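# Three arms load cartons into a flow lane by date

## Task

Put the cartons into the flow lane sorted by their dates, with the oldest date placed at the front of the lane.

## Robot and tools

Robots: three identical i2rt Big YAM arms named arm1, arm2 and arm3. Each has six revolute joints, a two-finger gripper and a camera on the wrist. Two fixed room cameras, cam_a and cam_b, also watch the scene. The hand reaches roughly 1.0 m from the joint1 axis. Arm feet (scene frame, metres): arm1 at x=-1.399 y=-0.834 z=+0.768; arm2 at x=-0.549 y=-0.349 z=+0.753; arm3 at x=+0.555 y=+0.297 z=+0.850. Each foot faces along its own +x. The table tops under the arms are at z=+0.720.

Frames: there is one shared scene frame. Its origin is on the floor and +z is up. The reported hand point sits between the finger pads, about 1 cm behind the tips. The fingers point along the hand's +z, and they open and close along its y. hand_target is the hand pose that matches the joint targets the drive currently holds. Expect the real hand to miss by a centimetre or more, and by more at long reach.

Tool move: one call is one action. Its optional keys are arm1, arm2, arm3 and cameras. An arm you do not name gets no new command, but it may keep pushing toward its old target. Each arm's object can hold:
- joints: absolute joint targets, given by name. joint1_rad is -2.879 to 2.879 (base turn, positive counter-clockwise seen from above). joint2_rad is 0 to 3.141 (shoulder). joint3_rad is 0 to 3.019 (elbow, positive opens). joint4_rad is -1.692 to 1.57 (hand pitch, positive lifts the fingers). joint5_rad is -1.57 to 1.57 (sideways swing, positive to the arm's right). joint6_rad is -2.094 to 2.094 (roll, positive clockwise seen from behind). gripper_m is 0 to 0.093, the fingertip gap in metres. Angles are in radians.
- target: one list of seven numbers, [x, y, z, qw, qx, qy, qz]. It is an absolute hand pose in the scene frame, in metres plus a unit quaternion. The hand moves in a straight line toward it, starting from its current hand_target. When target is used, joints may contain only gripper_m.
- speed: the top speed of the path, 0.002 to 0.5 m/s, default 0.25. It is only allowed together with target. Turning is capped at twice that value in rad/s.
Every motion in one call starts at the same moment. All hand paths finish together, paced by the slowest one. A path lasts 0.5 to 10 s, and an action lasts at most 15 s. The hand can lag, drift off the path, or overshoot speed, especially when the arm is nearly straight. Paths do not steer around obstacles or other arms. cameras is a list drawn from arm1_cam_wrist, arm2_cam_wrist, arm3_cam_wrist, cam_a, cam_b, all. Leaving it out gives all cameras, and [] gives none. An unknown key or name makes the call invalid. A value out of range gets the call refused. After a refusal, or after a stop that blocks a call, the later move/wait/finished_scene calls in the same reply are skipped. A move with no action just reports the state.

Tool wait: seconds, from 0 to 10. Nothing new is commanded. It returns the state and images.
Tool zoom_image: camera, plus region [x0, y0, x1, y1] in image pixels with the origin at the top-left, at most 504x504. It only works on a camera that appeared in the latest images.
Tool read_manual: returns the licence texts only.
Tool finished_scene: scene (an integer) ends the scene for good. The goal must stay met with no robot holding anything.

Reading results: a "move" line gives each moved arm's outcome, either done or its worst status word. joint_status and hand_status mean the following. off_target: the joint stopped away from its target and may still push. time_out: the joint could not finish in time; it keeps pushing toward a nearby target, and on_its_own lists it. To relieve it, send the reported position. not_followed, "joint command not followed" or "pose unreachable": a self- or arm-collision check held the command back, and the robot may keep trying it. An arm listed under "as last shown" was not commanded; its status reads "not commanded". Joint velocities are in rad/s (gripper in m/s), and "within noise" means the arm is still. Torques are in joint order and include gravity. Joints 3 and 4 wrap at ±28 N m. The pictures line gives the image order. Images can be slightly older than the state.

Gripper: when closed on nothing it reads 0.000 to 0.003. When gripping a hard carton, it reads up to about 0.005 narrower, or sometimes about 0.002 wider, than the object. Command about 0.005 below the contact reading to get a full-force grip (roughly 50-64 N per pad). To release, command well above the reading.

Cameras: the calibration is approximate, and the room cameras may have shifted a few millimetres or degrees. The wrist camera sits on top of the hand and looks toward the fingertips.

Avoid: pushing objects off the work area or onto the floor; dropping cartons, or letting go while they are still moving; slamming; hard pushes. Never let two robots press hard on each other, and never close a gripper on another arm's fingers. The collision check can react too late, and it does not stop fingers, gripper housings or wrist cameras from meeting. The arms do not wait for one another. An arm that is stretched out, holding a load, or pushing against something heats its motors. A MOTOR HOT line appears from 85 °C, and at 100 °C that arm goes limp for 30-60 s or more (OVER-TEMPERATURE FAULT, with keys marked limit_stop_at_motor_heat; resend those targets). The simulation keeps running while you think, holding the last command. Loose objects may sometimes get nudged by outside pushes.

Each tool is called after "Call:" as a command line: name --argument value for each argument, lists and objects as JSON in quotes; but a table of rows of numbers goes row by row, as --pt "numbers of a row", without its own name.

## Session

Call:
move --arm1 '{"joints": {"joint1_rad": -2.395, "joint2_rad": 0.46, "joint3_rad": 0.693, "joint4_rad": -0.686, "joint5_rad": 0, "joint6_rad": 0, "gripper_m": 0.09}}' --arm2 '{"joints": {"joint1_rad": 2.243, "joint2_rad": 0.46, "joint3_rad": 0.693, "joint4_rad": -0.686, "joint5_rad": 0, "joint6_rad": 0, "gripper_m": 0.09}}' --arm3 '{"joints": {"joint1_rad": 0.025, "joint2_rad": 1.459, "joint3_rad": 1.002, "joint4_rad": -1.114, "joint5_rad": 0, "joint6_rad": 0.861, "gripper_m": 0.09}}' --cameras '["arm1_cam_wrist", "arm2_cam_wrist", "cam_a"]'

Scene clock: 2.03 s.
Joint torques (N m): arm1=[-0.62 -0.44 10.54 2.25 0.08 -0.06] | arm2=[0.5 1.55 9.83 2.76 -0.02 -0.12] | arm3=[0.62 -12.69 11.51 0.54 0.08 0.15]
Heat: arm1: hottest joint1_rad 36 °C; arm2: hottest joint3_rad 40 °C; arm3: hottest joint2_rad 35 °C.
move: arm1 done; arm2 done; arm3 done
Joint velocities: within noise
arm1.joint_positions: joint1_rad=-2.378 joint2_rad=+0.467 joint3_rad=+0.687 joint4_rad=-0.708 joint5_rad=+0.000 joint6_rad=+0.009 gripper_m=+0.09010
arm1.joint_status: all done
arm1.hand: x=-1.4836 y=-0.5434 z=+1.0988 quat_wxyz=(+0.310, -0.682, +0.516, +0.414) (m; scene frame)
arm1.hand_target: x=-1.4790 y=-0.5409 z=+1.1089 quat_wxyz=(+0.324, -0.673, +0.514, +0.422) (m; scene frame)
arm1.hand_status: not commanded
arm2.joint_positions: joint1_rad=+2.235 joint2_rad=+0.466 joint3_rad=+0.711 joint4_rad=-0.702 joint5_rad=+0.000 joint6_rad=+0.011 gripper_m=+0.09007
arm2.joint_status: all done
arm2.hand: x=-0.5145 y=-0.6480 z=+1.1025 quat_wxyz=(+0.405, +0.564, +0.629, -0.349) (m; scene frame)
arm2.hand_target: x=-0.5118 y=-0.6479 z=+1.0971 quat_wxyz=(+0.405, +0.558, +0.634, -0.350) (m; scene frame)
arm2.hand_status: not commanded
arm3.joint_positions: joint1_rad=+0.020 joint2_rad=+1.438 joint3_rad=+0.984 joint4_rad=-1.118 joint5_rad=+0.000 joint6_rad=+0.852 gripper_m=+0.09009
arm3.joint_status: all done
arm3.hand: x=+0.3037 y=+0.0092 z=+0.9512 quat_wxyz=(+0.001, -1.000, -0.002, -0.001) (m; scene frame)
arm3.hand_target: x=+0.3001 y=+0.0019 z=+0.9496 quat_wxyz=(+0.000, -1.000, +0.000, -0.001) (m; scene frame)
arm3.hand_status: not commanded
pictures: arm1_cam_wrist, arm2_cam_wrist, cam_a
camera_calibration:
arm1_cam_wrist: T_world_to_cam=[[0.954791, 0.297029, -0.0121479, 1.59452], [0.267748, -0.876987, -0.399005, 0.356897], [-0.129169, 0.377714, -0.916868, 1.14462], [0, 0, 0, 1]] pos_world=[-1.47014, -0.59296, 1.21124]
arm2_cam_wrist: T_world_to_cam=[[-0.993885, -0.110162, -0.0075583, -0.576279], [-0.0914934, 0.859911, -0.502177, 1.07178], [0.0618203, -0.498415, -0.864732, 0.785125], [0, 0, 0, 1]] pos_world=[-0.523231, -0.593798, 1.21279]

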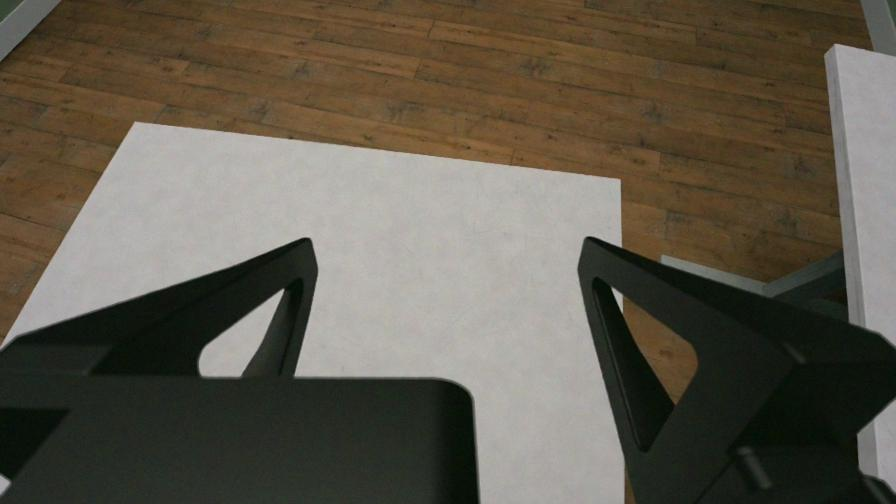

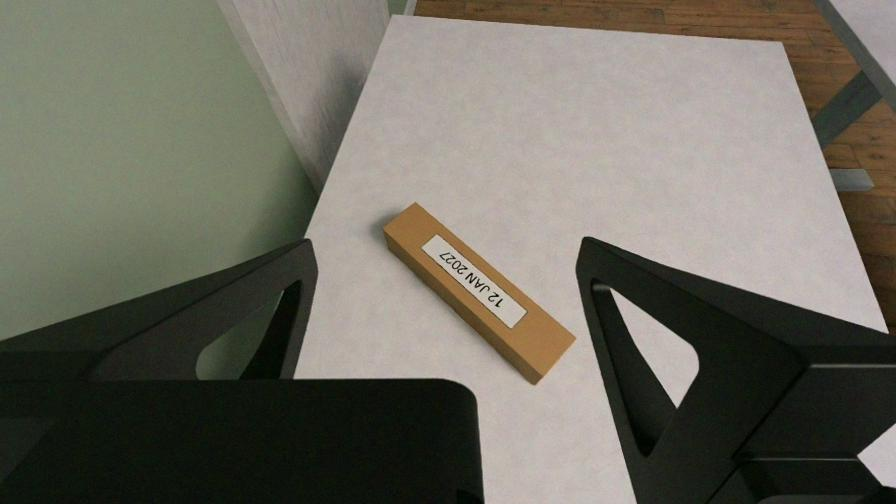

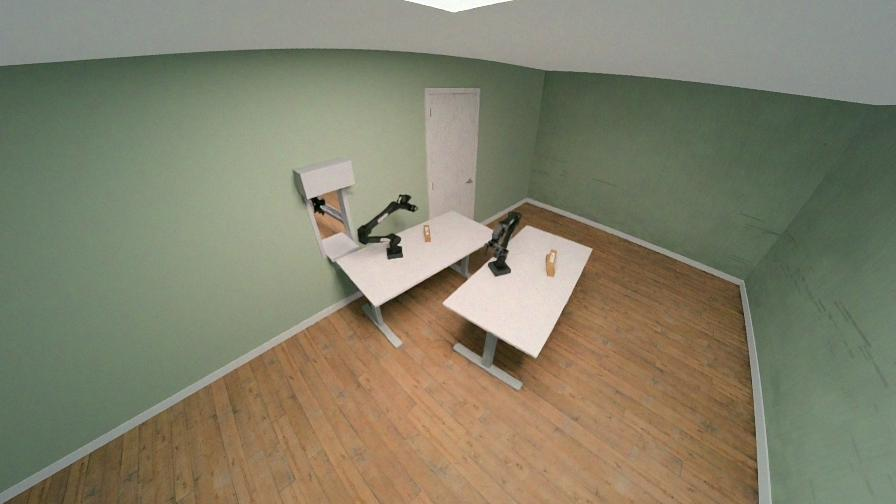

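Call:
move --arm1 '{"joints": {"joint1_rad": -0.398}}' --arm2 '{"joints": {"joint1_rad": 2.162, "joint2_rad": 1.561, "joint3_rad": 1.25, "joint4_rad": -1.259, "joint5_rad": 0, "joint6_rad": -0.85}}' --cameras '["arm1_cam_wrist", "arm2_cam_wrist"]'

Scene clock: 14.27 s.
Joint torques (N m): arm1=[2.02 -0.56 10.55 2.19 0.13 -0.05] | arm2=[-0.67 -11.4 13.07 -0.18 -0.09 -0.13] | arm3=[0.5 -12.86 11.49 0.53 0.08 0.14]
Heat: arm1: hottest joint1_rad 36 °C; arm2: hottest joint3_rad 42 °C; arm3: hottest joint3_rad 38 °C.
move: arm1 done; arm2 done
Joint velocities: within noise
arm1.joint_positions: joint1_rad=-0.415 joint2_rad=+0.467 joint3_rad=+0.687 joint4_rad=-0.707 joint5_rad=-0.001 joint6_rad=+0.008 gripper_m=+0.09010
arm1.joint_status: all done
arm1.hand: x=-1.6372 y=-1.0256 z=+1.0961 quat_wxyz=(-0.171, -0.810, -0.281, +0.484) (m; scene frame)
arm1.hand_target: x=-1.6349 y=-1.0302 z=+1.1059 quat_wxyz=(-0.178, -0.799, -0.288, +0.497) (m; scene frame)
arm1.hand_status: not commanded
arm2.joint_positions: joint1_rad=+2.171 joint2_rad=+1.556 joint3_rad=+1.203 joint4_rad=-1.250 joint5_rad=+0.000 joint6_rad=-0.839 gripper_m=+0.09007
arm2.joint_status: all done
arm2.hand: x=-0.5241 y=-0.7813 z=+0.8907 quat_wxyz=(+0.000, +0.330, +0.944, +0.011) (m; scene frame)
arm2.hand_target: x=-0.5272 y=-0.7966 z=+0.9057 quat_wxyz=(+0.007, +0.328, +0.945, -0.004) (m; scene frame)
arm2.hand_status: not commanded
arm3: as last shown
arm3.joint_positions: joint1_rad=+0.020 joint2_rad=+1.438 joint3_rad=+0.984 joint4_rad=-1.118 joint5_rad=+0.000 joint6_rad=+0.853 gripper_m=+0.09009
pictures: arm1_cam_wrist, arm2_cam_wrist
camera_calibration:
arm1_cam_wrist: T_world_to_cam=[[-0.640475, 0.76787, -0.0129546, -0.243628], [0.710003, 0.58561, -0.391096, 2.18945], [-0.292724, -0.259685, -0.920259, 0.386645], [0, 0, 0, 1]] pos_world=[-1.59737, -0.994683, 1.20894]
arm2_cam_wrist: T_world_to_cam=[[-0.618564, -0.78569, -0.00831974, -0.932621], [-0.647973, 0.504095, 0.570982, -0.446274], [-0.444421, 0.35858, -0.820921, 0.90131], [0, 0, 0, 1]] pos_world=[-0.465499, -0.830978, 0.986959]

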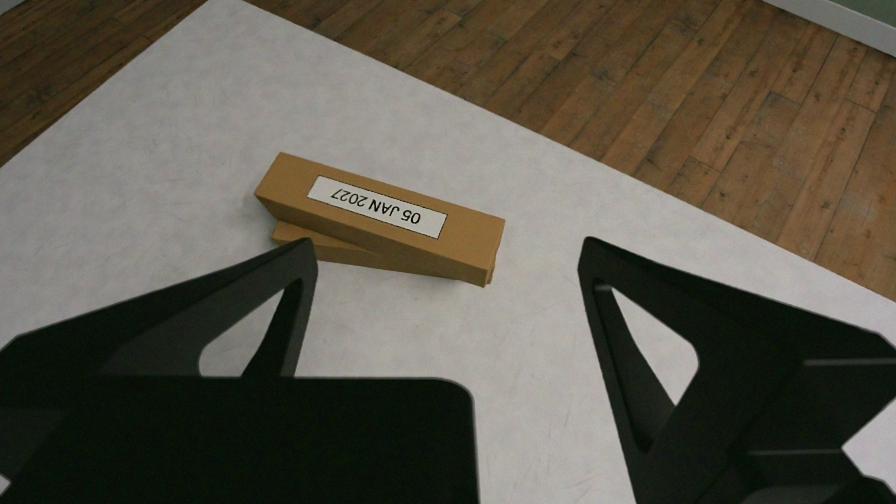

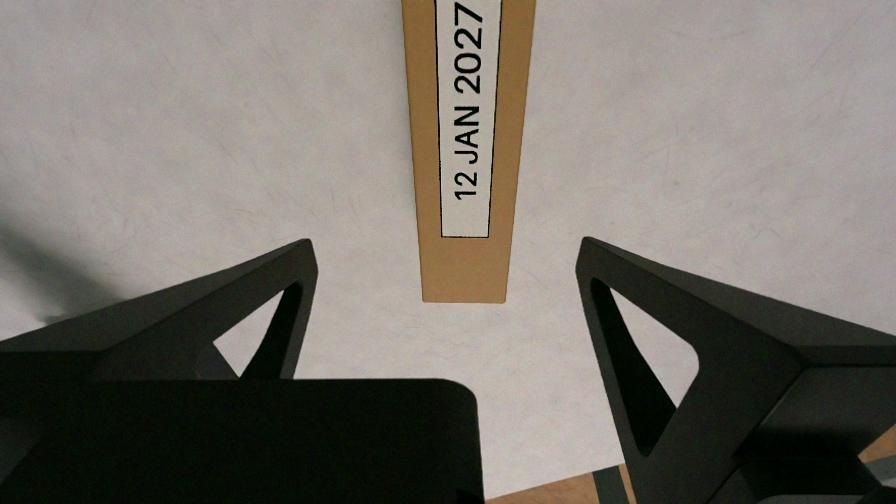

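Call:
move --arm1 '{"joints": {"joint1_rad": -0.223, "joint2_rad": 1.632, "joint3_rad": 1.431, "joint4_rad": -1.371, "joint5_rad": 0, "joint6_rad": -1.078}}' --arm2 '{"target": [-0.516, -0.794, 0.747, 0, 0.323, 0.9464, 0], "speed": 0.2}' --cameras '["arm1_cam_wrist"]'

Call:
move --arm2 '{"joints": {"gripper_m": 0.05}}' --cameras '["arm2_cam_wrist"]'

Scene clock: 35.80 s.
Joint torques (N m): arm1=[1.79 -17.38 12.29 -0.32 0.02 -0.06] | arm2=[0.62 -11.99 6.89 0.73 -0.02 0.01] | arm3=[0.44 -12.75 11.44 0.54 0.09 0.16]
Heat: arm1: hottest joint3_rad 38 °C; arm2: hottest joint3_rad 49 °C; arm3: hottest joint3_rad 40 °C.
move: arm1 done; arm2 off_target
Joint velocities: within noise
arm1.joint_positions: joint1_rad=-0.239 joint2_rad=+1.647 joint3_rad=+1.380 joint4_rad=-1.362 joint5_rad=-0.001 joint6_rad=-1.069 gripper_m=+0.09010
arm1.joint_status: all done
arm1.hand: x=-1.7108 y=-1.1896 z=+0.9213 quat_wxyz=(-0.003, -0.573, -0.819, -0.032) (m; scene frame)
arm1.hand_target: x=-1.7145 y=-1.2056 z=+0.9471 quat_wxyz=(+0.001, -0.563, -0.826, -0.003) (m; scene frame)
arm1.hand_status: not commanded
arm2.joint_positions: joint1_rad=+2.177 joint2_rad=+1.756 joint3_rad=+1.054 joint4_rad=-0.867 joint5_rad=+0.007 joint6_rad=-0.839 gripper_m=+0.09007
arm2.joint_status: not commanded
arm2.hand: x=-0.5202 y=-0.7986 z=+0.7563 quat_wxyz=(+0.004, +0.326, +0.945, -0.006) (m; scene frame)
arm2.hand_target: x=-0.5161 y=-0.7937 z=+0.7472 quat_wxyz=(+0.000, +0.323, +0.946, +0.000) (m; scene frame)
arm2.hand_status: off_target (0.011 m and 0.9 deg from the pose sent, 0.144 m and 1.5 deg at the start)
arm3: as last shown
pictures: arm1_cam_wrist
camera_calibration:
arm1_cam_wrist: T_world_to_cam=[[-0.935786, -0.343208, -0.0806998, -1.93158], [-0.310639, 0.694349, 0.64914, -0.305721], [-0.166756, 0.632524, -0.756376, 1.28756], [0, 0, 0, 1]] pos_world=[-1.68781, -1.26507, 1.01646]

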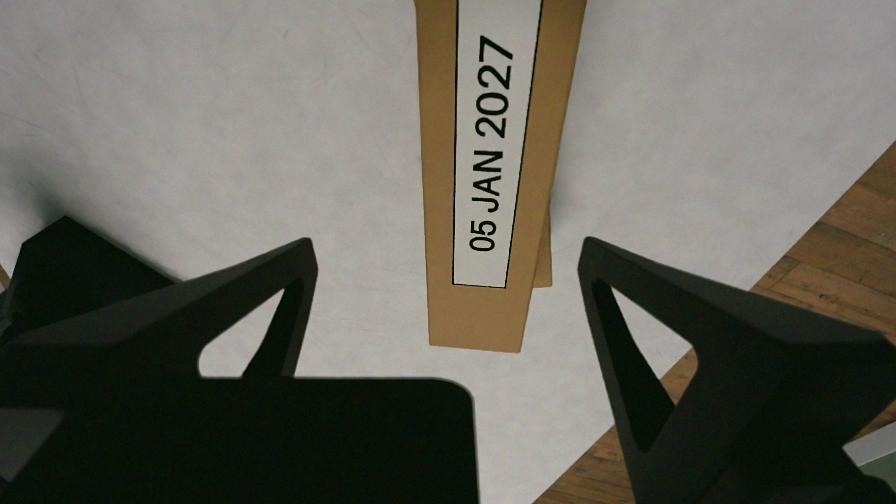

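Scene clock: 36.40 s.
Joint torques (N m): arm1=[1.73 -17.38 12.21 -0.31 0.02 -0.06] | arm2=[0.5 -11.99 6.87 0.76 0.03 0.01] | arm3=[0.67 -12.75 11.49 0.5 0.09 0.13]
Heat: arm1: hottest joint3_rad 39 °C; arm2: hottest joint3_rad 48 °C; arm3: hottest joint3_rad 40 °C.
move: arm2 off_target
Joint velocities: within noise
arm1, arm3: as last shown
arm2.joint_positions: joint1_rad=+2.179 joint2_rad=+1.756 joint3_rad=+1.054 joint4_rad=-0.866 joint5_rad=+0.006 joint6_rad=-0.839 gripper_m=+0.06052
arm2.joint_status: gripper_m off_target (ended at +0.06055, target +0.05000)
arm2.hand: x=-0.5190 y=-0.7986 z=+0.7564 quat_wxyz=(+0.004, +0.325, +0.946, -0.006) (m; scene frame)
arm2.hand_target: x=-0.5161 y=-0.7938 z=+0.7472 quat_wxyz=(+0.000, +0.323, +0.946, +0.000) (m; scene frame)
arm2.hand_status: not commanded
pictures: arm2_cam_wrist
camera_calibration:
arm2_cam_wrist: T_world_to_cam=[[-0.611594, -0.790866, 0.0220016, -0.967621], [-0.650311, 0.51835, 0.555346, -0.335591], [-0.450608, 0.325338, -0.831329, 0.777679], [0, 0, 0, 1]] pos_world=[-0.459601, -0.844314, 0.854165]

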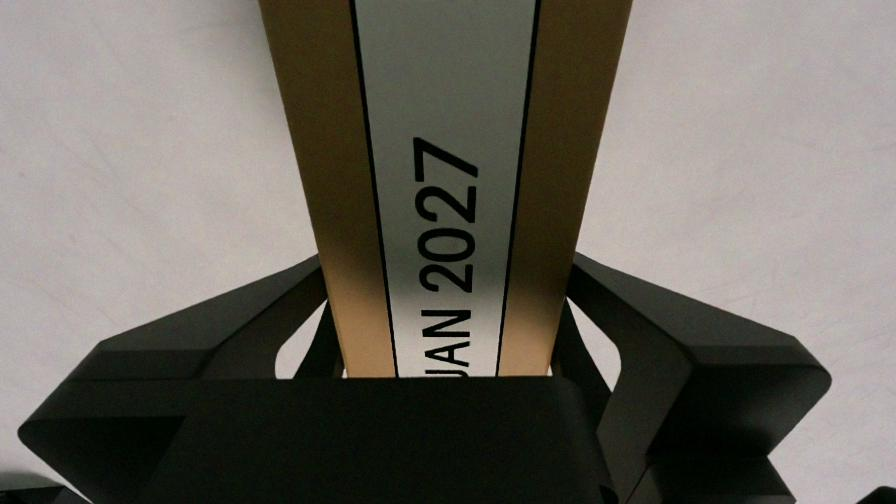

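Call:
move --arm1 '{"target": [-1.7241, -1.1803, 0.82, 0, 0.5736, 0.8192, 0], "speed": 0.2}' --arm2 '{"target": [-0.516, -0.794, 0.90, 0, 0.323, 0.9464, 0], "speed": 0.3}' --cameras '[]'

Call:
move --arm2 '{"joints": {"joint1_rad": -1.613, "joint2_rad": 1.655, "joint3_rad": 1.393, "joint4_rad": -1.31, "joint5_rad": 0, "joint6_rad": 0.989}}' --cameras '["arm1_cam_wrist"]'

Scene clock: 52.87 s.
Joint torques (N m): arm1=[-0.97 -16.09 7.57 0.49 -0.08 -0.06] | arm2=[0.62 -11.87 14.41 -0.31 -0.06 0.04] | arm3=[0.62 -12.69 11.48 0.47 0.09 0.15]
Heat: arm1: hottest joint3_rad 42 °C; arm2: hottest joint3_rad 47 °C; arm3: hottest joint3_rad 42 °C.
move: arm1 done; arm2 off_target
Joint velocities: within noise
arm1.joint_positions: joint1_rad=-0.258 joint2_rad=+1.719 joint3_rad=+1.180 joint4_rad=-1.044 joint5_rad=+0.000 joint6_rad=-1.095 gripper_m=+0.09010
arm1.joint_status: not commanded
arm1.hand: x=-1.7155 y=-1.1811 z=+0.8182 quat_wxyz=(+0.000, -0.571, -0.821, -0.009) (m; scene frame)
arm1.hand_target: x=-1.7240 y=-1.1802 z=+0.8201 quat_wxyz=(+0.000, -0.574, -0.819, +0.000) (m; scene frame)
arm1.hand_status: done (0.009 m and 1.1 deg from the pose sent, 0.103 m and 3.7 deg at the start)
arm2.joint_positions: joint1_rad=+2.180 joint2_rad=+1.565 joint3_rad=+1.169 joint4_rad=-1.246 joint5_rad=+0.007 joint6_rad=-0.839 gripper_m=+0.06052
arm2.joint_status: not commanded
arm2.hand: x=-0.5220 y=-0.7693 z=+0.8754 quat_wxyz=(-0.011, +0.325, +0.945, +0.027) (m; scene frame)
arm2.hand_target: x=-0.5162 y=-0.7923 z=+0.9003 quat_wxyz=(+0.000, +0.323, +0.946, +0.000) (m; scene frame)
arm2.hand_status: off_target (0.035 m and 3.4 deg from the pose sent, 0.144 m and 0.9 deg at the start)
arm3: as last shown
pictures: none
No camera images: "cameras" was empty.

Scene clock: 55.63 s.
Joint torques (N m): arm1=[-0.56 -16.03 7.61 0.5 -0.09 -0.06] | arm2=[0.21 -16.09 11.08 -0.25 0.01 0.08] | arm3=[0.44 -12.63 11.55 0.53 0.08 0.15]
Heat: arm1: hottest joint3_rad 42 °C; arm2: hottest joint3_rad 47 °C; arm3: hottest joint3_rad 42 °C.
move: arm2 done
Joint velocities: within noise
arm1, arm3: as last shown
arm2.joint_positions: joint1_rad=-1.619 joint2_rad=+1.677 joint3_rad=+1.371 joint4_rad=-1.301 joint5_rad=+0.001 joint6_rad=+0.979 gripper_m=+0.06061
arm2.joint_status: all done
arm2.hand: x=-0.2806 y=+0.0556 z=+0.8898 quat_wxyz=(+0.005, +0.002, -1.000, +0.021) (m; scene frame)
arm2.hand_target: x=-0.2806 y=+0.0619 z=+0.9083 quat_wxyz=(-0.004, +0.000, -1.000, +0.006) (m; scene frame)
arm2.hand_status: not commanded
pictures: arm1_cam_wrist
camera_calibration:
arm1_cam_wrist: T_world_to_cam=[[-0.935359, -0.351478, -0.039573, -1.98409], [-0.295495, 0.715046, 0.633555, -0.18303], [-0.194384, 0.604295, -0.772685, 1.13598], [0, 0, 0, 1]] pos_world=[-1.68911, -1.25296, 0.915201]

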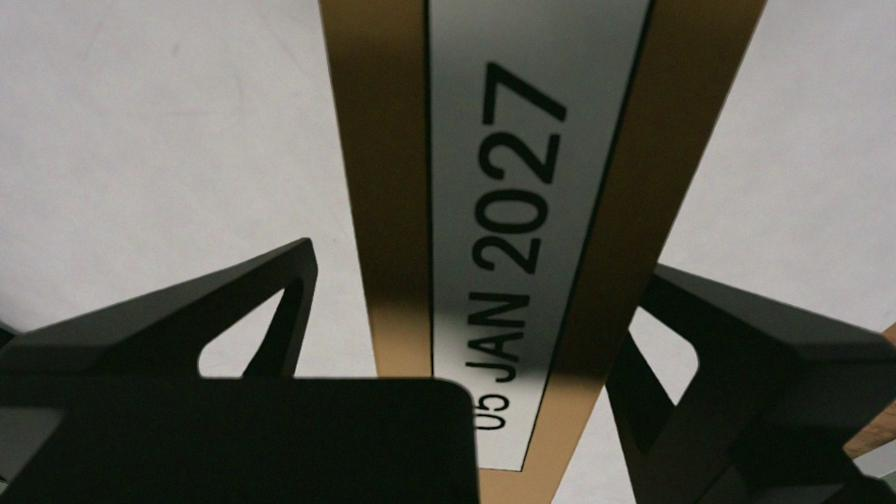

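Call:
move --arm1 '{"target": [-1.734, -1.184, 0.82, 0, 0.5736, 0.8192, 0], "speed": 0.1}' --arm2 '{"target": [0.003, 0.064, 0.86, 0, 0, 1, 0], "speed": 0.35}' --cameras '["arm1_cam_wrist"]'

Call:
move --arm1 '{"joints": {"gripper_m": 0.05}}' --cameras '["arm1_cam_wrist"]'

Scene clock: 66.20 s.
Joint torques (N m): arm1=[-0.79 -15.44 9.78 0.2 -0.08 -0.06] | arm2=[0.09 -21.83 15.99 -0.32 -0.04 -0.12] | arm3=[0.44 -12.75 11.49 0.57 0.09 0.14]
Heat: arm1: hottest joint3_rad 41 °C; arm2: hottest joint3_rad 50 °C; arm3: hottest joint3_rad 42 °C.
move: arm1 off_target; arm2 off_target
Joint velocities: within noise
arm1.joint_positions: joint1_rad=-0.266 joint2_rad=+1.730 joint3_rad=+1.180 joint4_rad=-1.044 joint5_rad=+0.000 joint6_rad=-1.104 gripper_m=+0.09010
arm1.joint_status: not commanded
arm1.hand: x=-1.7175 y=-1.1779 z=+0.8131 quat_wxyz=(-0.001, -0.570, -0.821, -0.014) (m; scene frame)
arm1.hand_target: x=-1.7337 y=-1.1835 z=+0.8202 quat_wxyz=(+0.000, -0.574, -0.819, +0.000) (m; scene frame)
arm1.hand_status: off_target (0.019 m and 1.7 deg from the pose sent, 0.019 m and 1.1 deg at the start)
arm2.joint_positions: joint1_rad=-1.969 joint2_rad=+2.220 joint3_rad=+2.050 joint4_rad=-1.463 joint5_rad=-0.013 joint6_rad=+0.649 gripper_m=+0.06061
arm2.joint_status: not commanded
arm2.hand: x=-0.0138 y=+0.0472 z=+0.8342 quat_wxyz=(+0.024, -0.008, -0.999, +0.020) (m; scene frame)
arm2.hand_target: x=+0.0012 y=+0.0627 z=+0.8606 quat_wxyz=(-0.001, +0.000, -1.000, +0.000) (m; scene frame)
arm2.hand_status: off_target (0.035 m and 3.7 deg from the pose sent, 0.285 m and 2.5 deg at the start)
arm3: as last shown
pictures: arm1_cam_wrist
camera_calibration:
arm1_cam_wrist: T_world_to_cam=[[-0.934382, -0.35277, -0.0498334, -1.97653], [-0.301732, 0.709186, 0.637192, -0.203162], [-0.189441, 0.610417, -0.769093, 1.14246], [0, 0, 0, 1]] pos_world=[-1.69171, -1.25056, 0.909615]

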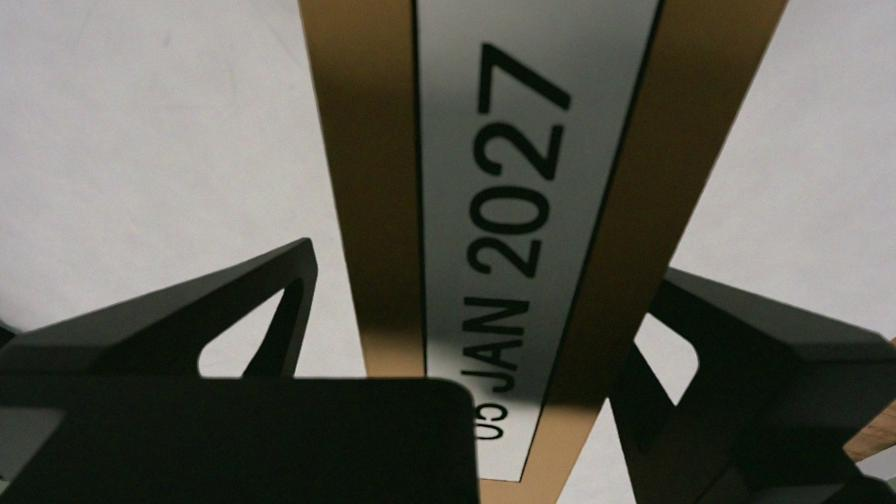

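Scene clock: 66.83 s.
Joint torques (N m): arm1=[-0.5 -15.68 9.78 0.14 -0.06 -0.05] | arm2=[0.03 -21.89 15.95 -0.32 -0.04 -0.12] | arm3=[0.67 -12.81 11.54 0.53 0.08 0.15]
Heat: arm1: hottest joint3_rad 41 °C; arm2: hottest joint3_rad 50 °C; arm3: hottest joint3_rad 42 °C.
move: arm1 off_target
Joint velocities: within noise
arm1.joint_positions: joint1_rad=-0.268 joint2_rad=+1.732 joint3_rad=+1.180 joint4_rad=-1.042 joint5_rad=-0.001 joint6_rad=-1.106 gripper_m=+0.06056
arm1.joint_status: gripper_m off_target (ended at +0.06059, target +0.05000)
arm1.hand: x=-1.7185 y=-1.1773 z=+0.8124 quat_wxyz=(-0.001, -0.571, -0.821, -0.014) (m; scene frame)
arm1.hand_target: x=-1.7338 y=-1.1835 z=+0.8202 quat_wxyz=(+0.000, -0.574, -0.819, +0.000) (m; scene frame)
arm1.hand_status: not commanded
arm2.joint_positions: joint1_rad=-1.969 joint2_rad=+2.221 joint3_rad=+2.050 joint4_rad=-1.463 joint5_rad=-0.013 joint6_rad=+0.649 gripper_m=+0.06061
arm2.joint_status: not commanded
arm2.hand: x=-0.0138 y=+0.0472 z=+0.8335 quat_wxyz=(+0.025, -0.008, -0.999, +0.020) (m; scene frame)
arm2.hand_target: x=+0.0012 y=+0.0627 z=+0.8604 quat_wxyz=(-0.001, +0.000, -1.000, +0.000) (m; scene frame)
arm2.hand_status: not commanded
arm3: as last shown
pictures: arm1_cam_wrist
camera_calibration:
arm1_cam_wrist: T_world_to_cam=[[-0.934749, -0.351763, -0.0500702, -1.97653], [-0.301191, 0.709712, 0.636862, -0.201664], [-0.188489, 0.610387, -0.76935, 1.14323], [0, 0, 0, 1]] pos_world=[-1.69281, -1.24996, 0.909015]

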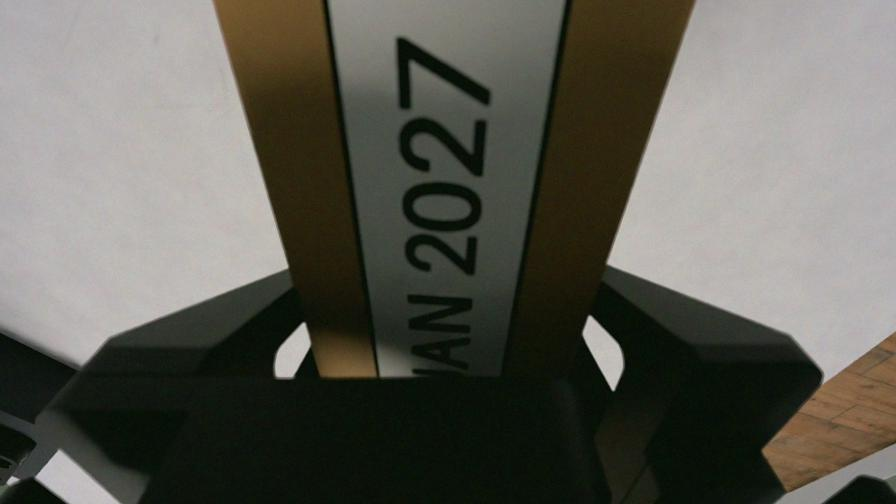

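Call:
move --arm1 '{"target": [-1.732, -1.184, 0.96, 0, 0.5736, 0.8192, 0], "speed": 0.3}' --arm2 '{"target": [0.005, 0.064, 0.785, 0, 0, 1, 0], "speed": 0.15}' --cameras '[]'

Call:
move --arm1 '{"joints": {"joint1_rad": 2.395, "joint2_rad": 2.02, "joint3_rad": 2.01, "joint4_rad": -1.548, "joint5_rad": 0, "joint6_rad": 0.342}}' --arm2 '{"target": [0.005, 0.064, 0.77, 0, 0, 1, 0], "speed": 0.1}' --cameras '["arm1_cam_wrist", "arm2_cam_wrist"]'

Scene clock: 82.33 s.
Joint torques (N m): arm1=[-0.26 -16.73 13.74 -0.23 -0.08 -0.03] | arm2=[0.03 -22.18 9.17 0.53 -0.08 -0.11] | arm3=[0.56 -12.63 11.49 0.55 0.09 0.15]
Heat: arm1: hottest joint3_rad 40 °C; arm2: hottest joint3_rad 56 °C; arm3: hottest joint3_rad 43 °C.
move: arm1 off_target; arm2 done
Joint velocities: within noise
arm1.joint_positions: joint1_rad=-0.268 joint2_rad=+1.620 joint3_rad=+1.360 joint4_rad=-1.379 joint5_rad=+0.000 joint6_rad=-1.106 gripper_m=+0.06056
arm1.joint_status: not commanded
arm1.hand: x=-1.7131 y=-1.1716 z=+0.9272 quat_wxyz=(-0.004, -0.570, -0.821, -0.037) (m; scene frame)
arm1.hand_target: x=-1.7306 y=-1.1823 z=+0.9601 quat_wxyz=(+0.000, -0.574, -0.819, +0.000) (m; scene frame)
arm1.hand_status: off_target (0.040 m and 4.2 deg from the pose sent, 0.148 m and 1.7 deg at the start; pose on its path clipped on 7 of 43 steps)
arm2.joint_positions: joint1_rad=-1.968 joint2_rad=+2.285 joint3_rad=+2.037 joint4_rad=-1.327 joint5_rad=-0.013 joint6_rad=+0.646 gripper_m=+0.06061
arm2.joint_status: not commanded
arm2.hand: x=+0.0063 y=+0.0614 z=+0.7858 quat_wxyz=(+0.001, -0.006, -1.000, +0.002) (m; scene frame)
arm2.hand_target: x=+0.0050 y=+0.0641 z=+0.7851 quat_wxyz=(+0.000, +0.000, -1.000, +0.000) (m; scene frame)
arm2.hand_status: done (0.003 m and 0.8 deg from the pose sent, 0.055 m and 3.8 deg at the start)
arm3.joint_positions: joint1_rad=+0.020 joint2_rad=+1.438 joint3_rad=+0.984 joint4_rad=-1.118 joint5_rad=+0.000 joint6_rad=+0.853 gripper_m=+0.09009
arm3.joint_status: not commanded
arm3.hand: x=+0.3037 y=+0.0092 z=+0.9512 quat_wxyz=(+0.001, -1.000, -0.002, -0.001) (m; scene frame)
arm3.hand_target: x=+0.3001 y=+0.0019 z=+0.9496 quat_wxyz=(+0.000, -1.000, +0.000, -0.001) (m; scene frame)
arm3.hand_status: not commanded
pictures: none
No camera images: "cameras" was empty.

Scene clock: 84.93 s.
Joint torques (N m): arm1=[0.85 -28.4 10.54 -0.38 0.14 0.14] | arm2=[0.03 -22.07 8.54 0.7 -0.06 -0.1] | arm3=[0.56 -12.51 11.51 0.49 0.09 0.14]
Heat: arm1: hottest joint3_rad 41 °C; arm2: hottest joint3_rad 56 °C; arm3: hottest joint3_rad 43 °C.
move: arm1 done; arm2 off_target
Joint velocities: within noise
arm1.joint_positions: joint1_rad=+2.399 joint2_rad=+2.081 joint3_rad=+1.985 joint4_rad=-1.537 joint5_rad=-0.001 joint6_rad=+0.333 gripper_m=+0.06067
arm1.joint_status: all done
arm1.hand: x=-0.8055 y=-0.6207 z=+0.9156 quat_wxyz=(+0.029, +0.007, -1.000, +0.007) (m; scene frame)
arm1.hand_target: x=-0.8032 y=-0.6226 z=+0.9625 quat_wxyz=(-0.007, +0.001, -1.000, -0.005) (m; scene frame)
arm1.hand_status: not commanded
arm2.joint_positions: joint1_rad=-1.968 joint2_rad=+2.285 joint3_rad=+2.028 joint4_rad=-1.299 joint5_rad=-0.013 joint6_rad=+0.646 gripper_m=+0.06061
arm2.joint_status: not commanded
arm2.hand: x=+0.0096 y=+0.0638 z=+0.7827 quat_wxyz=(-0.007, -0.006, -1.000, -0.004) (m; scene frame)
arm2.hand_target: x=+0.0048 y=+0.0639 z=+0.7701 quat_wxyz=(+0.000, +0.000, -1.000, +0.000) (m; scene frame)
arm2.hand_status: off_target (0.014 m and 1.2 deg from the pose sent, 0.016 m and 0.8 deg at the start)
arm3: as last shown
pictures: arm1_cam_wrist, arm2_cam_wrist
camera_calibration:
arm1_cam_wrist: T_world_to_cam=[[0.017116, -0.999793, -0.0109559, -0.593516], [-0.741735, -0.0200445, 0.670394, -1.22587], [-0.670475, -0.00334806, -0.741925, 0.260667], [0, 0, 0, 1]] pos_world=[-0.724339, -0.617093, 1.00871]
arm2_cam_wrist: T_world_to_cam=[[-0.00756479, -0.999958, 0.00521376, 0.0578423], [-0.832581, 0.00918621, 0.553827, -0.418101], [-0.553851, -0.000151295, -0.832616, 0.779954], [0, 0, 0, 1]] pos_world=[0.084313, 0.0617987, 0.880655]

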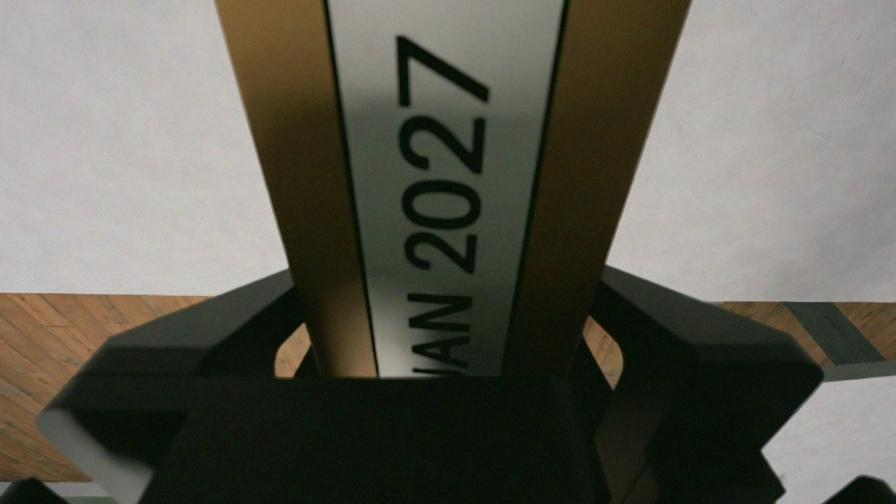

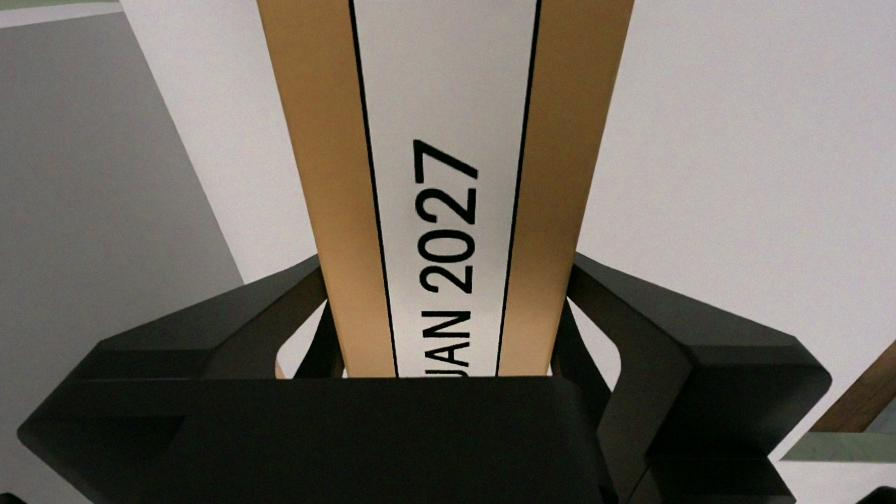

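Call:
move --arm1 '{"target": [-0.80, -0.6215, 0.80, 0, 0, 1, 0], "speed": 0.2}' --arm2 '{"target": [0.0048, 0.064, 0.778, 0, 0, 1, 0], "joints": {"gripper_m": 0.08}, "speed": 0.1}' --cameras '[]'

Call:
move --arm1 '{"target": [-0.80, -0.6215, 0.784, 0, 0, 1, 0], "speed": 0.1}' --arm2 '{"target": [-0.005, 0.064, 0.90, 0, 0, 1, 0], "speed": 0.25}' --cameras '["arm2_cam_wrist"]'

Scene clock: 91.57 s.
Joint torques (N m): arm1=[0.67 -25.7 8.9 0.18 0.16 0.11] | arm2=[0.09 -22.59 9.24 -0.01 -0.04 -0.1] | arm3=[0.44 -12.86 11.55 0.53 0.07 0.15]
Heat: arm1: hottest joint3_rad 42 °C; arm2: hottest joint3_rad 54 °C; arm3: hottest joint3_rad 43 °C.
move: arm1 off_target; arm2 done
Joint velocities: within noise
arm1.joint_positions: joint1_rad=+2.399 joint2_rad=+2.164 joint3_rad=+1.737 joint4_rad=-1.208 joint5_rad=+0.003 joint6_rad=+0.336 gripper_m=+0.06051
arm1.joint_status: not commanded
arm1.hand: x=-0.8133 y=-0.6237 z=+0.7731 quat_wxyz=(+0.028, +0.005, -1.000, +0.009) (m; scene frame)
arm1.hand_target: x=-0.8007 y=-0.6218 z=+0.8000 quat_wxyz=(+0.000, +0.000, -1.000, +0.000) (m; scene frame)
arm1.hand_status: off_target (0.030 m and 3.5 deg from the pose sent, 0.116 m and 3.5 deg at the start)
arm2.joint_positions: joint1_rad=-1.968 joint2_rad=+2.285 joint3_rad=+2.028 joint4_rad=-1.299 joint5_rad=-0.013 joint6_rad=+0.646 gripper_m=+0.07994
arm2.joint_status: all done
arm2.hand: x=+0.0095 y=+0.0639 z=+0.7827 quat_wxyz=(-0.007, -0.006, -1.000, -0.004) (m; scene frame)
arm2.hand_target: x=+0.0047 y=+0.0641 z=+0.7780 quat_wxyz=(+0.000, +0.000, -1.000, +0.000) (m; scene frame)
arm2.hand_status: done (0.007 m and 1.1 deg from the pose sent, 0.007 m and 1.2 deg at the start)
arm3: as last shown
pictures: none
No camera images: "cameras" was empty.

Scene clock: 92.97 s.
Joint torques (N m): arm1=[0.67 -24.7 8.54 0.4 0.16 0.11] | arm2=[0.38 -19.6 14.26 -0.23 0.04 -0.04] | arm3=[0.62 -12.57 11.45 0.5 0.1 0.15]
Heat: arm1: hottest joint3_rad 42 °C; arm2: hottest joint3_rad 54 °C; arm3: hottest joint3_rad 43 °C.
move: arm1 off_target; arm2 off_target
Joint velocities: within noise
arm1.joint_positions: joint1_rad=+2.399 joint2_rad=+2.164 joint3_rad=+1.729 joint4_rad=-1.178 joint5_rad=+0.003 joint6_rad=+0.336 gripper_m=+0.06050
arm1.joint_status: not commanded
arm1.hand: x=-0.8097 y=-0.6224 z=+0.7700 quat_wxyz=(+0.018, +0.005, -1.000, +0.006) (m; scene frame)
arm1.hand_target: x=-0.8002 y=-0.6217 z=+0.7841 quat_wxyz=(+0.000, +0.000, -1.000, +0.000) (m; scene frame)
arm1.hand_status: off_target (0.017 m and 2.3 deg from the pose sent, 0.017 m and 3.5 deg at the start)
arm2.joint_positions: joint1_rad=-1.967 joint2_rad=+2.174 joint3_rad=+2.136 joint4_rad=-1.551 joint5_rad=-0.015 joint6_rad=+0.646 gripper_m=+0.07996
arm2.joint_status: not commanded
arm2.hand: x=-0.0120 y=+0.0515 z=+0.8969 quat_wxyz=(+0.007, -0.006, -1.000, +0.005) (m; scene frame)
arm2.hand_target: x=-0.0057 y=+0.0637 z=+0.9001 quat_wxyz=(-0.001, +0.000, -1.000, +0.000) (m; scene frame)
arm2.hand_status: off_target (0.015 m and 1.2 deg from the pose sent, 0.118 m and 1.2 deg at the start)
arm3: as last shown
pictures: arm2_cam_wrist
camera_calibration:
arm2_cam_wrist: T_world_to_cam=[[-0.00651657, -0.999711, 0.0231546, 0.0287104], [-0.816366, 0.0186909, 0.577232, -0.520501], [-0.577498, -0.015141, -0.816252, 0.848872], [0, 0, 0, 1]] pos_world=[0.0654894, 0.0512836, 0.992679]

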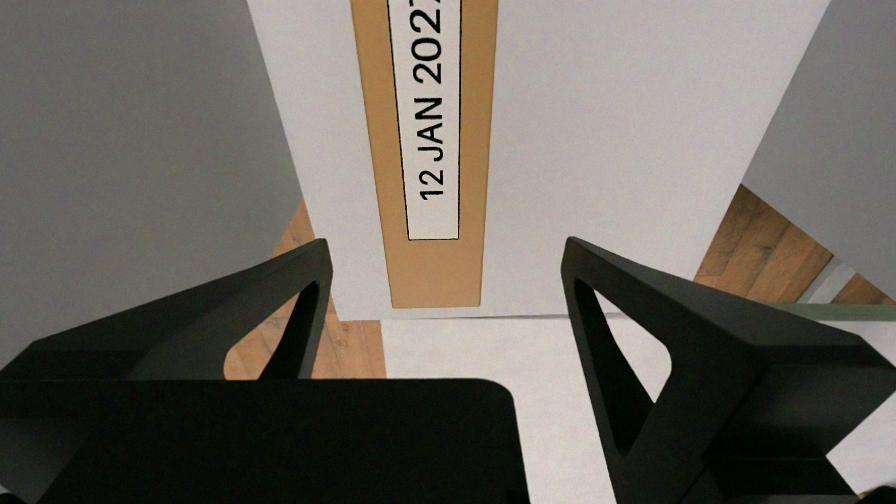

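Call:
move --arm1 '{"target": [-0.80, -0.6215, 0.774, 0, 0, 1, 0], "speed": 0.1}' --arm2 '{"target": [-0.33, 0.03, 0.93, 0, 0, 1, 0], "speed": 0.4}' --cameras '["arm1_cam_wrist"]'

Scene clock: 99.90 s.
Joint torques (N m): arm1=[0.67 -23.65 8.4 0.44 0.16 0.1] | arm2=[0.09 -11.52 8.23 0.77 0.12 0.03] | arm3=[0.32 -12.69 11.51 0.49 0.09 0.14]
Heat: arm1: hottest joint3_rad 41 °C; arm2: hottest joint3_rad 54 °C; arm3: hottest joint3_rad 44 °C.
move: arm1 done; arm2 done
Joint velocities: within noise
arm1.joint_positions: joint1_rad=+2.399 joint2_rad=+2.164 joint3_rad=+1.722 joint4_rad=-1.158 joint5_rad=+0.003 joint6_rad=+0.336 gripper_m=+0.06050
arm1.joint_status: not commanded
arm1.hand: x=-0.8077 y=-0.6217 z=+0.7675 quat_wxyz=(+0.012, +0.005, -1.000, +0.004) (m; scene frame)
arm1.hand_target: x=-0.8001 y=-0.6216 z=+0.7741 quat_wxyz=(+0.000, +0.000, -1.000, +0.000) (m; scene frame)
arm1.hand_status: done (0.010 m and 1.6 deg from the pose sent, 0.010 m and 2.3 deg at the start)
arm2.joint_positions: joint1_rad=-1.569 joint2_rad=+1.501 joint3_rad=+1.289 joint4_rad=-1.344 joint5_rad=-0.016 joint6_rad=+1.026 gripper_m=+0.07996
arm2.joint_status: not commanded
arm2.hand: x=-0.3269 y=+0.0325 z=+0.9378 quat_wxyz=(-0.002, +0.004, -1.000, -0.005) (m; scene frame)
arm2.hand_target: x=-0.3299 y=+0.0300 z=+0.9302 quat_wxyz=(+0.000, +0.000, -1.000, +0.000) (m; scene frame)
arm2.hand_status: done (0.009 m and 0.8 deg from the pose sent, 0.320 m and 1.2 deg at the start)
arm3: as last shown
pictures: arm1_cam_wrist
camera_calibration:
arm1_cam_wrist: T_world_to_cam=[[0.0137617, -0.99975, -0.0176176, -0.593587], [-0.763314, -0.0218849, 0.645657, -1.12788], [-0.645881, 0.00456244, -0.763425, 0.190619], [0, 0, 0, 1]] pos_world=[-0.729642, -0.618992, 0.863289]

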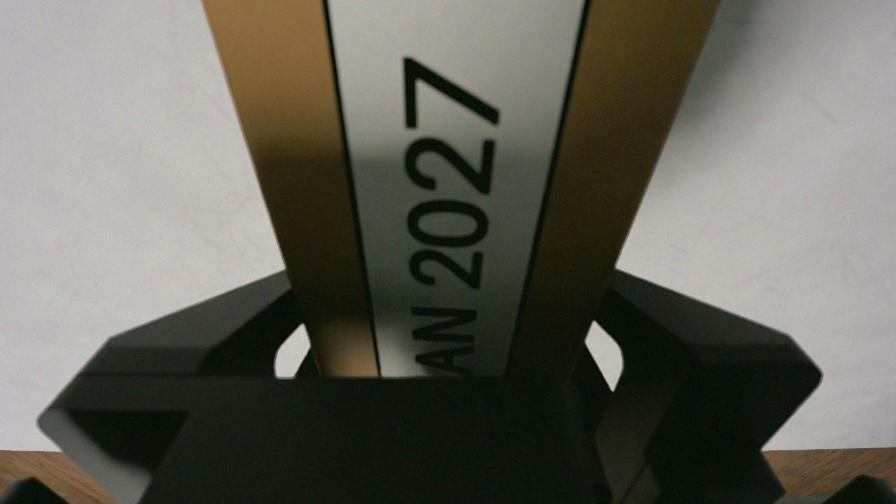

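Call:
move --arm1 '{"target": [-0.80, -0.6215, 0.766, 0, 0, 1, 0], "speed": 0.1}' --cameras '[]'

Call:
move --arm1 '{"target": [-0.80, -0.6215, 0.774, 0, 0, 1, 0], "joints": {"gripper_m": 0.09}, "speed": 0.1}' --cameras '[]'

Call:
move --arm1 '{"target": [-0.805, -0.625, 0.94, 0, 0, 1, 0], "speed": 0.3}' --cameras '["arm1_cam_wrist"]'

Call:
move --arm1 '{"joints": {"joint1_rad": -0.25, "joint2_rad": 1.632, "joint3_rad": 1.431, "joint4_rad": -1.371, "joint5_rad": 0, "joint6_rad": -1.09}}' --arm2 '{"joints": {"joint1_rad": 1.382, "joint2_rad": 1.443, "joint3_rad": 1.119, "joint4_rad": -1.246, "joint5_rad": 0, "joint6_rad": 0.843, "gripper_m": 0.09}}' --cameras '["arm1_cam_wrist", "arm2_cam_wrist"]'

Scene clock: 117.20 s.
Joint torques (N m): arm1=[0.67 -23.06 8.21 0.49 0.17 0.1] | arm2=[0.15 -11.46 8.24 0.72 0.12 0.1] | arm3=[0.5 -12.69 11.52 0.55 0.07 0.16]
Heat: arm1: hottest joint3_rad 42 °C; arm2: hottest joint3_rad 51 °C; arm3: hottest joint3_rad 44 °C.
move: arm1 done
Joint velocities: within noise
arm1.joint_positions: joint1_rad=+2.399 joint2_rad=+2.166 joint3_rad=+1.718 joint4_rad=-1.142 joint5_rad=+0.003 joint6_rad=+0.336 gripper_m=+0.06050
arm1.joint_status: not commanded
arm1.hand: x=-0.8058 y=-0.6210 z=+0.7650 quat_wxyz=(+0.007, +0.005, -1.000, +0.002) (m; scene frame)
arm1.hand_target: x=-0.8001 y=-0.6216 z=+0.7661 quat_wxyz=(+0.000, +0.000, -1.000, +0.000) (m; scene frame)
arm1.hand_status: done (0.006 m and 1.0 deg from the pose sent, 0.008 m and 1.6 deg at the start)
arm2, arm3: as last shown
arm2.hand_target: x=-0.3300 y=+0.0299 z=+0.9302 quat_wxyz=(+0.000, +0.000, -1.000, +0.000) (m; scene frame)
pictures: none
No camera images: "cameras" was empty.

Scene clock: 118.17 s.
Joint torques (N m): arm1=[0.67 -23.71 8.7 -0.08 0.16 0.11] | arm2=[0.09 -11.52 8.23 0.7 0.12 0.09] | arm3=[0.44 -12.75 11.48 0.51 0.08 0.14]
Heat: arm1: hottest joint3_rad 42 °C; arm2: hottest joint3_rad 51 °C; arm3: hottest joint3_rad 44 °C.
move: arm1 off_target
Joint velocities: within noise
arm1.joint_positions: joint1_rad=+2.399 joint2_rad=+2.166 joint3_rad=+1.718 joint4_rad=-1.142 joint5_rad=+0.003 joint6_rad=+0.336 gripper_m=+0.08992
arm1.joint_status: all done
arm1.hand: x=-0.8059 y=-0.6210 z=+0.7648 quat_wxyz=(+0.008, +0.005, -1.000, +0.002) (m; scene frame)
arm1.hand_target: x=-0.8002 y=-0.6216 z=+0.7739 quat_wxyz=(+0.000, +0.000, -1.000, +0.000) (m; scene frame)
arm1.hand_status: off_target (0.011 m and 1.1 deg from the pose sent, 0.011 m and 1.0 deg at the start)
arm2, arm3: as last shown
pictures: none
No camera images: "cameras" was empty.

Scene clock: 119.83 s.
Joint torques (N m): arm1=[0.56 -21.83 12.62 -0.2 0.16 0.1] | arm2=[0.15 -11.52 8.23 0.73 0.12 0.09] | arm3=[0.67 -12.81 11.48 0.53 0.09 0.16]
Heat: arm1: hottest joint3_rad 42 °C; arm2: hottest joint3_rad 51 °C; arm3: hottest joint3_rad 44 °C.
move: arm1 off_target
Joint velocities: within noise
arm1.joint_positions: joint1_rad=+2.399 joint2_rad=+2.018 joint3_rad=+1.906 joint4_rad=-1.497 joint5_rad=+0.003 joint6_rad=+0.336 gripper_m=+0.08992
arm1.joint_status: not commanded
arm1.hand: x=-0.8184 y=-0.6262 z=+0.9245 quat_wxyz=(+0.016, +0.005, -1.000, +0.005) (m; scene frame)
arm1.hand_target: x=-0.8057 y=-0.6253 z=+0.9401 quat_wxyz=(-0.001, +0.000, -1.000, +0.000) (m; scene frame)
arm1.hand_status: off_target (0.021 m and 2.0 deg from the pose sent, 0.175 m and 1.1 deg at the start; pose on its path clipped on 7 of 50 steps)
arm2, arm3: as last shown
pictures: arm1_cam_wrist
camera_calibration:
arm1_cam_wrist: T_world_to_cam=[[0.0136502, -0.999798, -0.0147323, -0.598048], [-0.757958, -0.0199557, 0.651998, -1.23782], [-0.65216, 0.00226654, -0.758078, 0.29212], [0, 0, 0, 1]] pos_world=[-0.73954, -0.623291, 1.01969]

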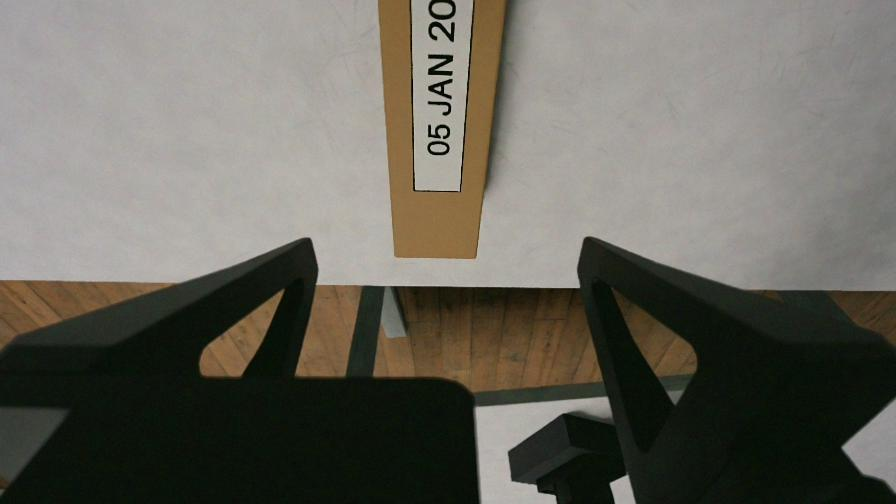

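Scene clock: 122.33 s.
Joint torques (N m): arm1=[0.32 -17.96 8.47 -0.06 -0.07 -0.07] | arm2=[0.26 -10.4 7.98 0.12 0.07 -0.1] | arm3=[0.44 -12.51 11.54 0.47 0.08 0.15]
Heat: arm1: hottest joint3_rad 42 °C; arm2: hottest joint3_rad 50 °C; arm3: hottest joint3_rad 44 °C.
move: arm1 done; arm2 done
Joint velocities: within noise
arm1.joint_positions: joint1_rad=-0.247 joint2_rad=+1.651 joint3_rad=+1.429 joint4_rad=-1.367 joint5_rad=+0.001 joint6_rad=-1.081 gripper_m=+0.08995
arm1.joint_status: all done
arm1.hand: x=-1.7242 y=-1.1987 z=+0.9375 quat_wxyz=(+0.000, -0.572, -0.820, -0.012) (m; scene frame)
arm1.hand_target: x=-1.7242 y=-1.1969 z=+0.9470 quat_wxyz=(+0.000, -0.570, -0.822, -0.004) (m; scene frame)
arm1.hand_status: not commanded
arm2.joint_positions: joint1_rad=+1.378 joint2_rad=+1.445 joint3_rad=+1.139 joint4_rad=-1.241 joint5_rad=+0.000 joint6_rad=+0.852 gripper_m=+0.08995
arm2.joint_status: all done
arm2.hand: x=-0.8255 y=-0.6533 z=+0.9078 quat_wxyz=(+0.015, +1.000, -0.007, -0.003) (m; scene frame)
arm2.hand_target: x=-0.8187 y=-0.6480 z=+0.9012 quat_wxyz=(+0.006, +1.000, +0.000, +0.004) (m; scene frame)
arm2.hand_status: not commanded
arm3.joint_positions: joint1_rad=+0.020 joint2_rad=+1.438 joint3_rad=+0.984 joint4_rad=-1.118 joint5_rad=+0.000 joint6_rad=+0.853 gripper_m=+0.09009
arm3.joint_status: not commanded
arm3.hand: x=+0.3037 y=+0.0092 z=+0.9512 quat_wxyz=(+0.001, -1.000, -0.002, -0.001) (m; scene frame)
arm3.hand_target: x=+0.3001 y=+0.0019 z=+0.9496 quat_wxyz=(+0.000, -1.000, +0.000, -0.001) (m; scene frame)
arm3.hand_status: not commanded
pictures: arm1_cam_wrist, arm2_cam_wrist
camera_calibration:
arm1_cam_wrist: T_world_to_cam=[[-0.936182, -0.348662, -0.0446921, -1.98694], [-0.295632, 0.71218, 0.636711, -0.255199], [-0.190168, 0.60929, -0.769806, 1.24774], [0, 0, 0, 1]] pos_world=[-1.6983, -1.27126, 1.03421]
arm2_cam_wrist: T_world_to_cam=[[0.00831042, 0.999824, -0.0168186, 0.673295], [0.828216, 0.00254284, 0.560403, 0.184646], [0.560347, -0.0185866, -0.828049, 1.32504], [0, 0, 0, 1]] pos_world=[-0.901006, -0.649018, 1.00505]

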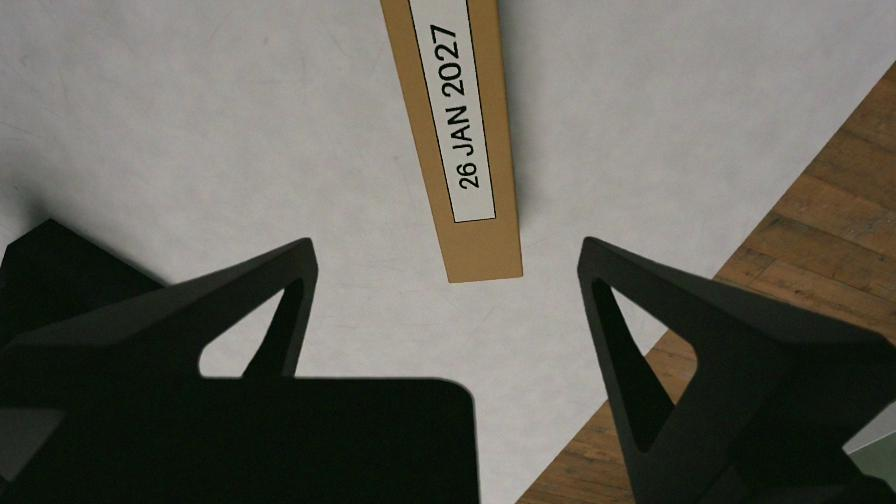

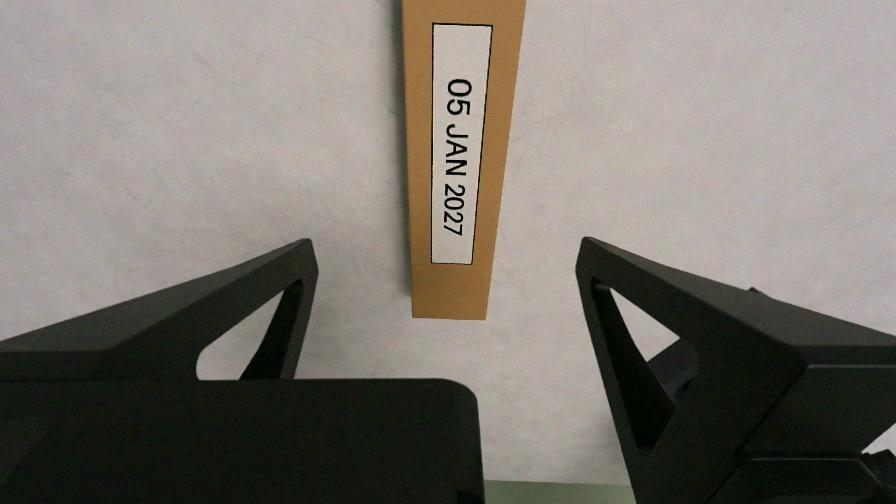

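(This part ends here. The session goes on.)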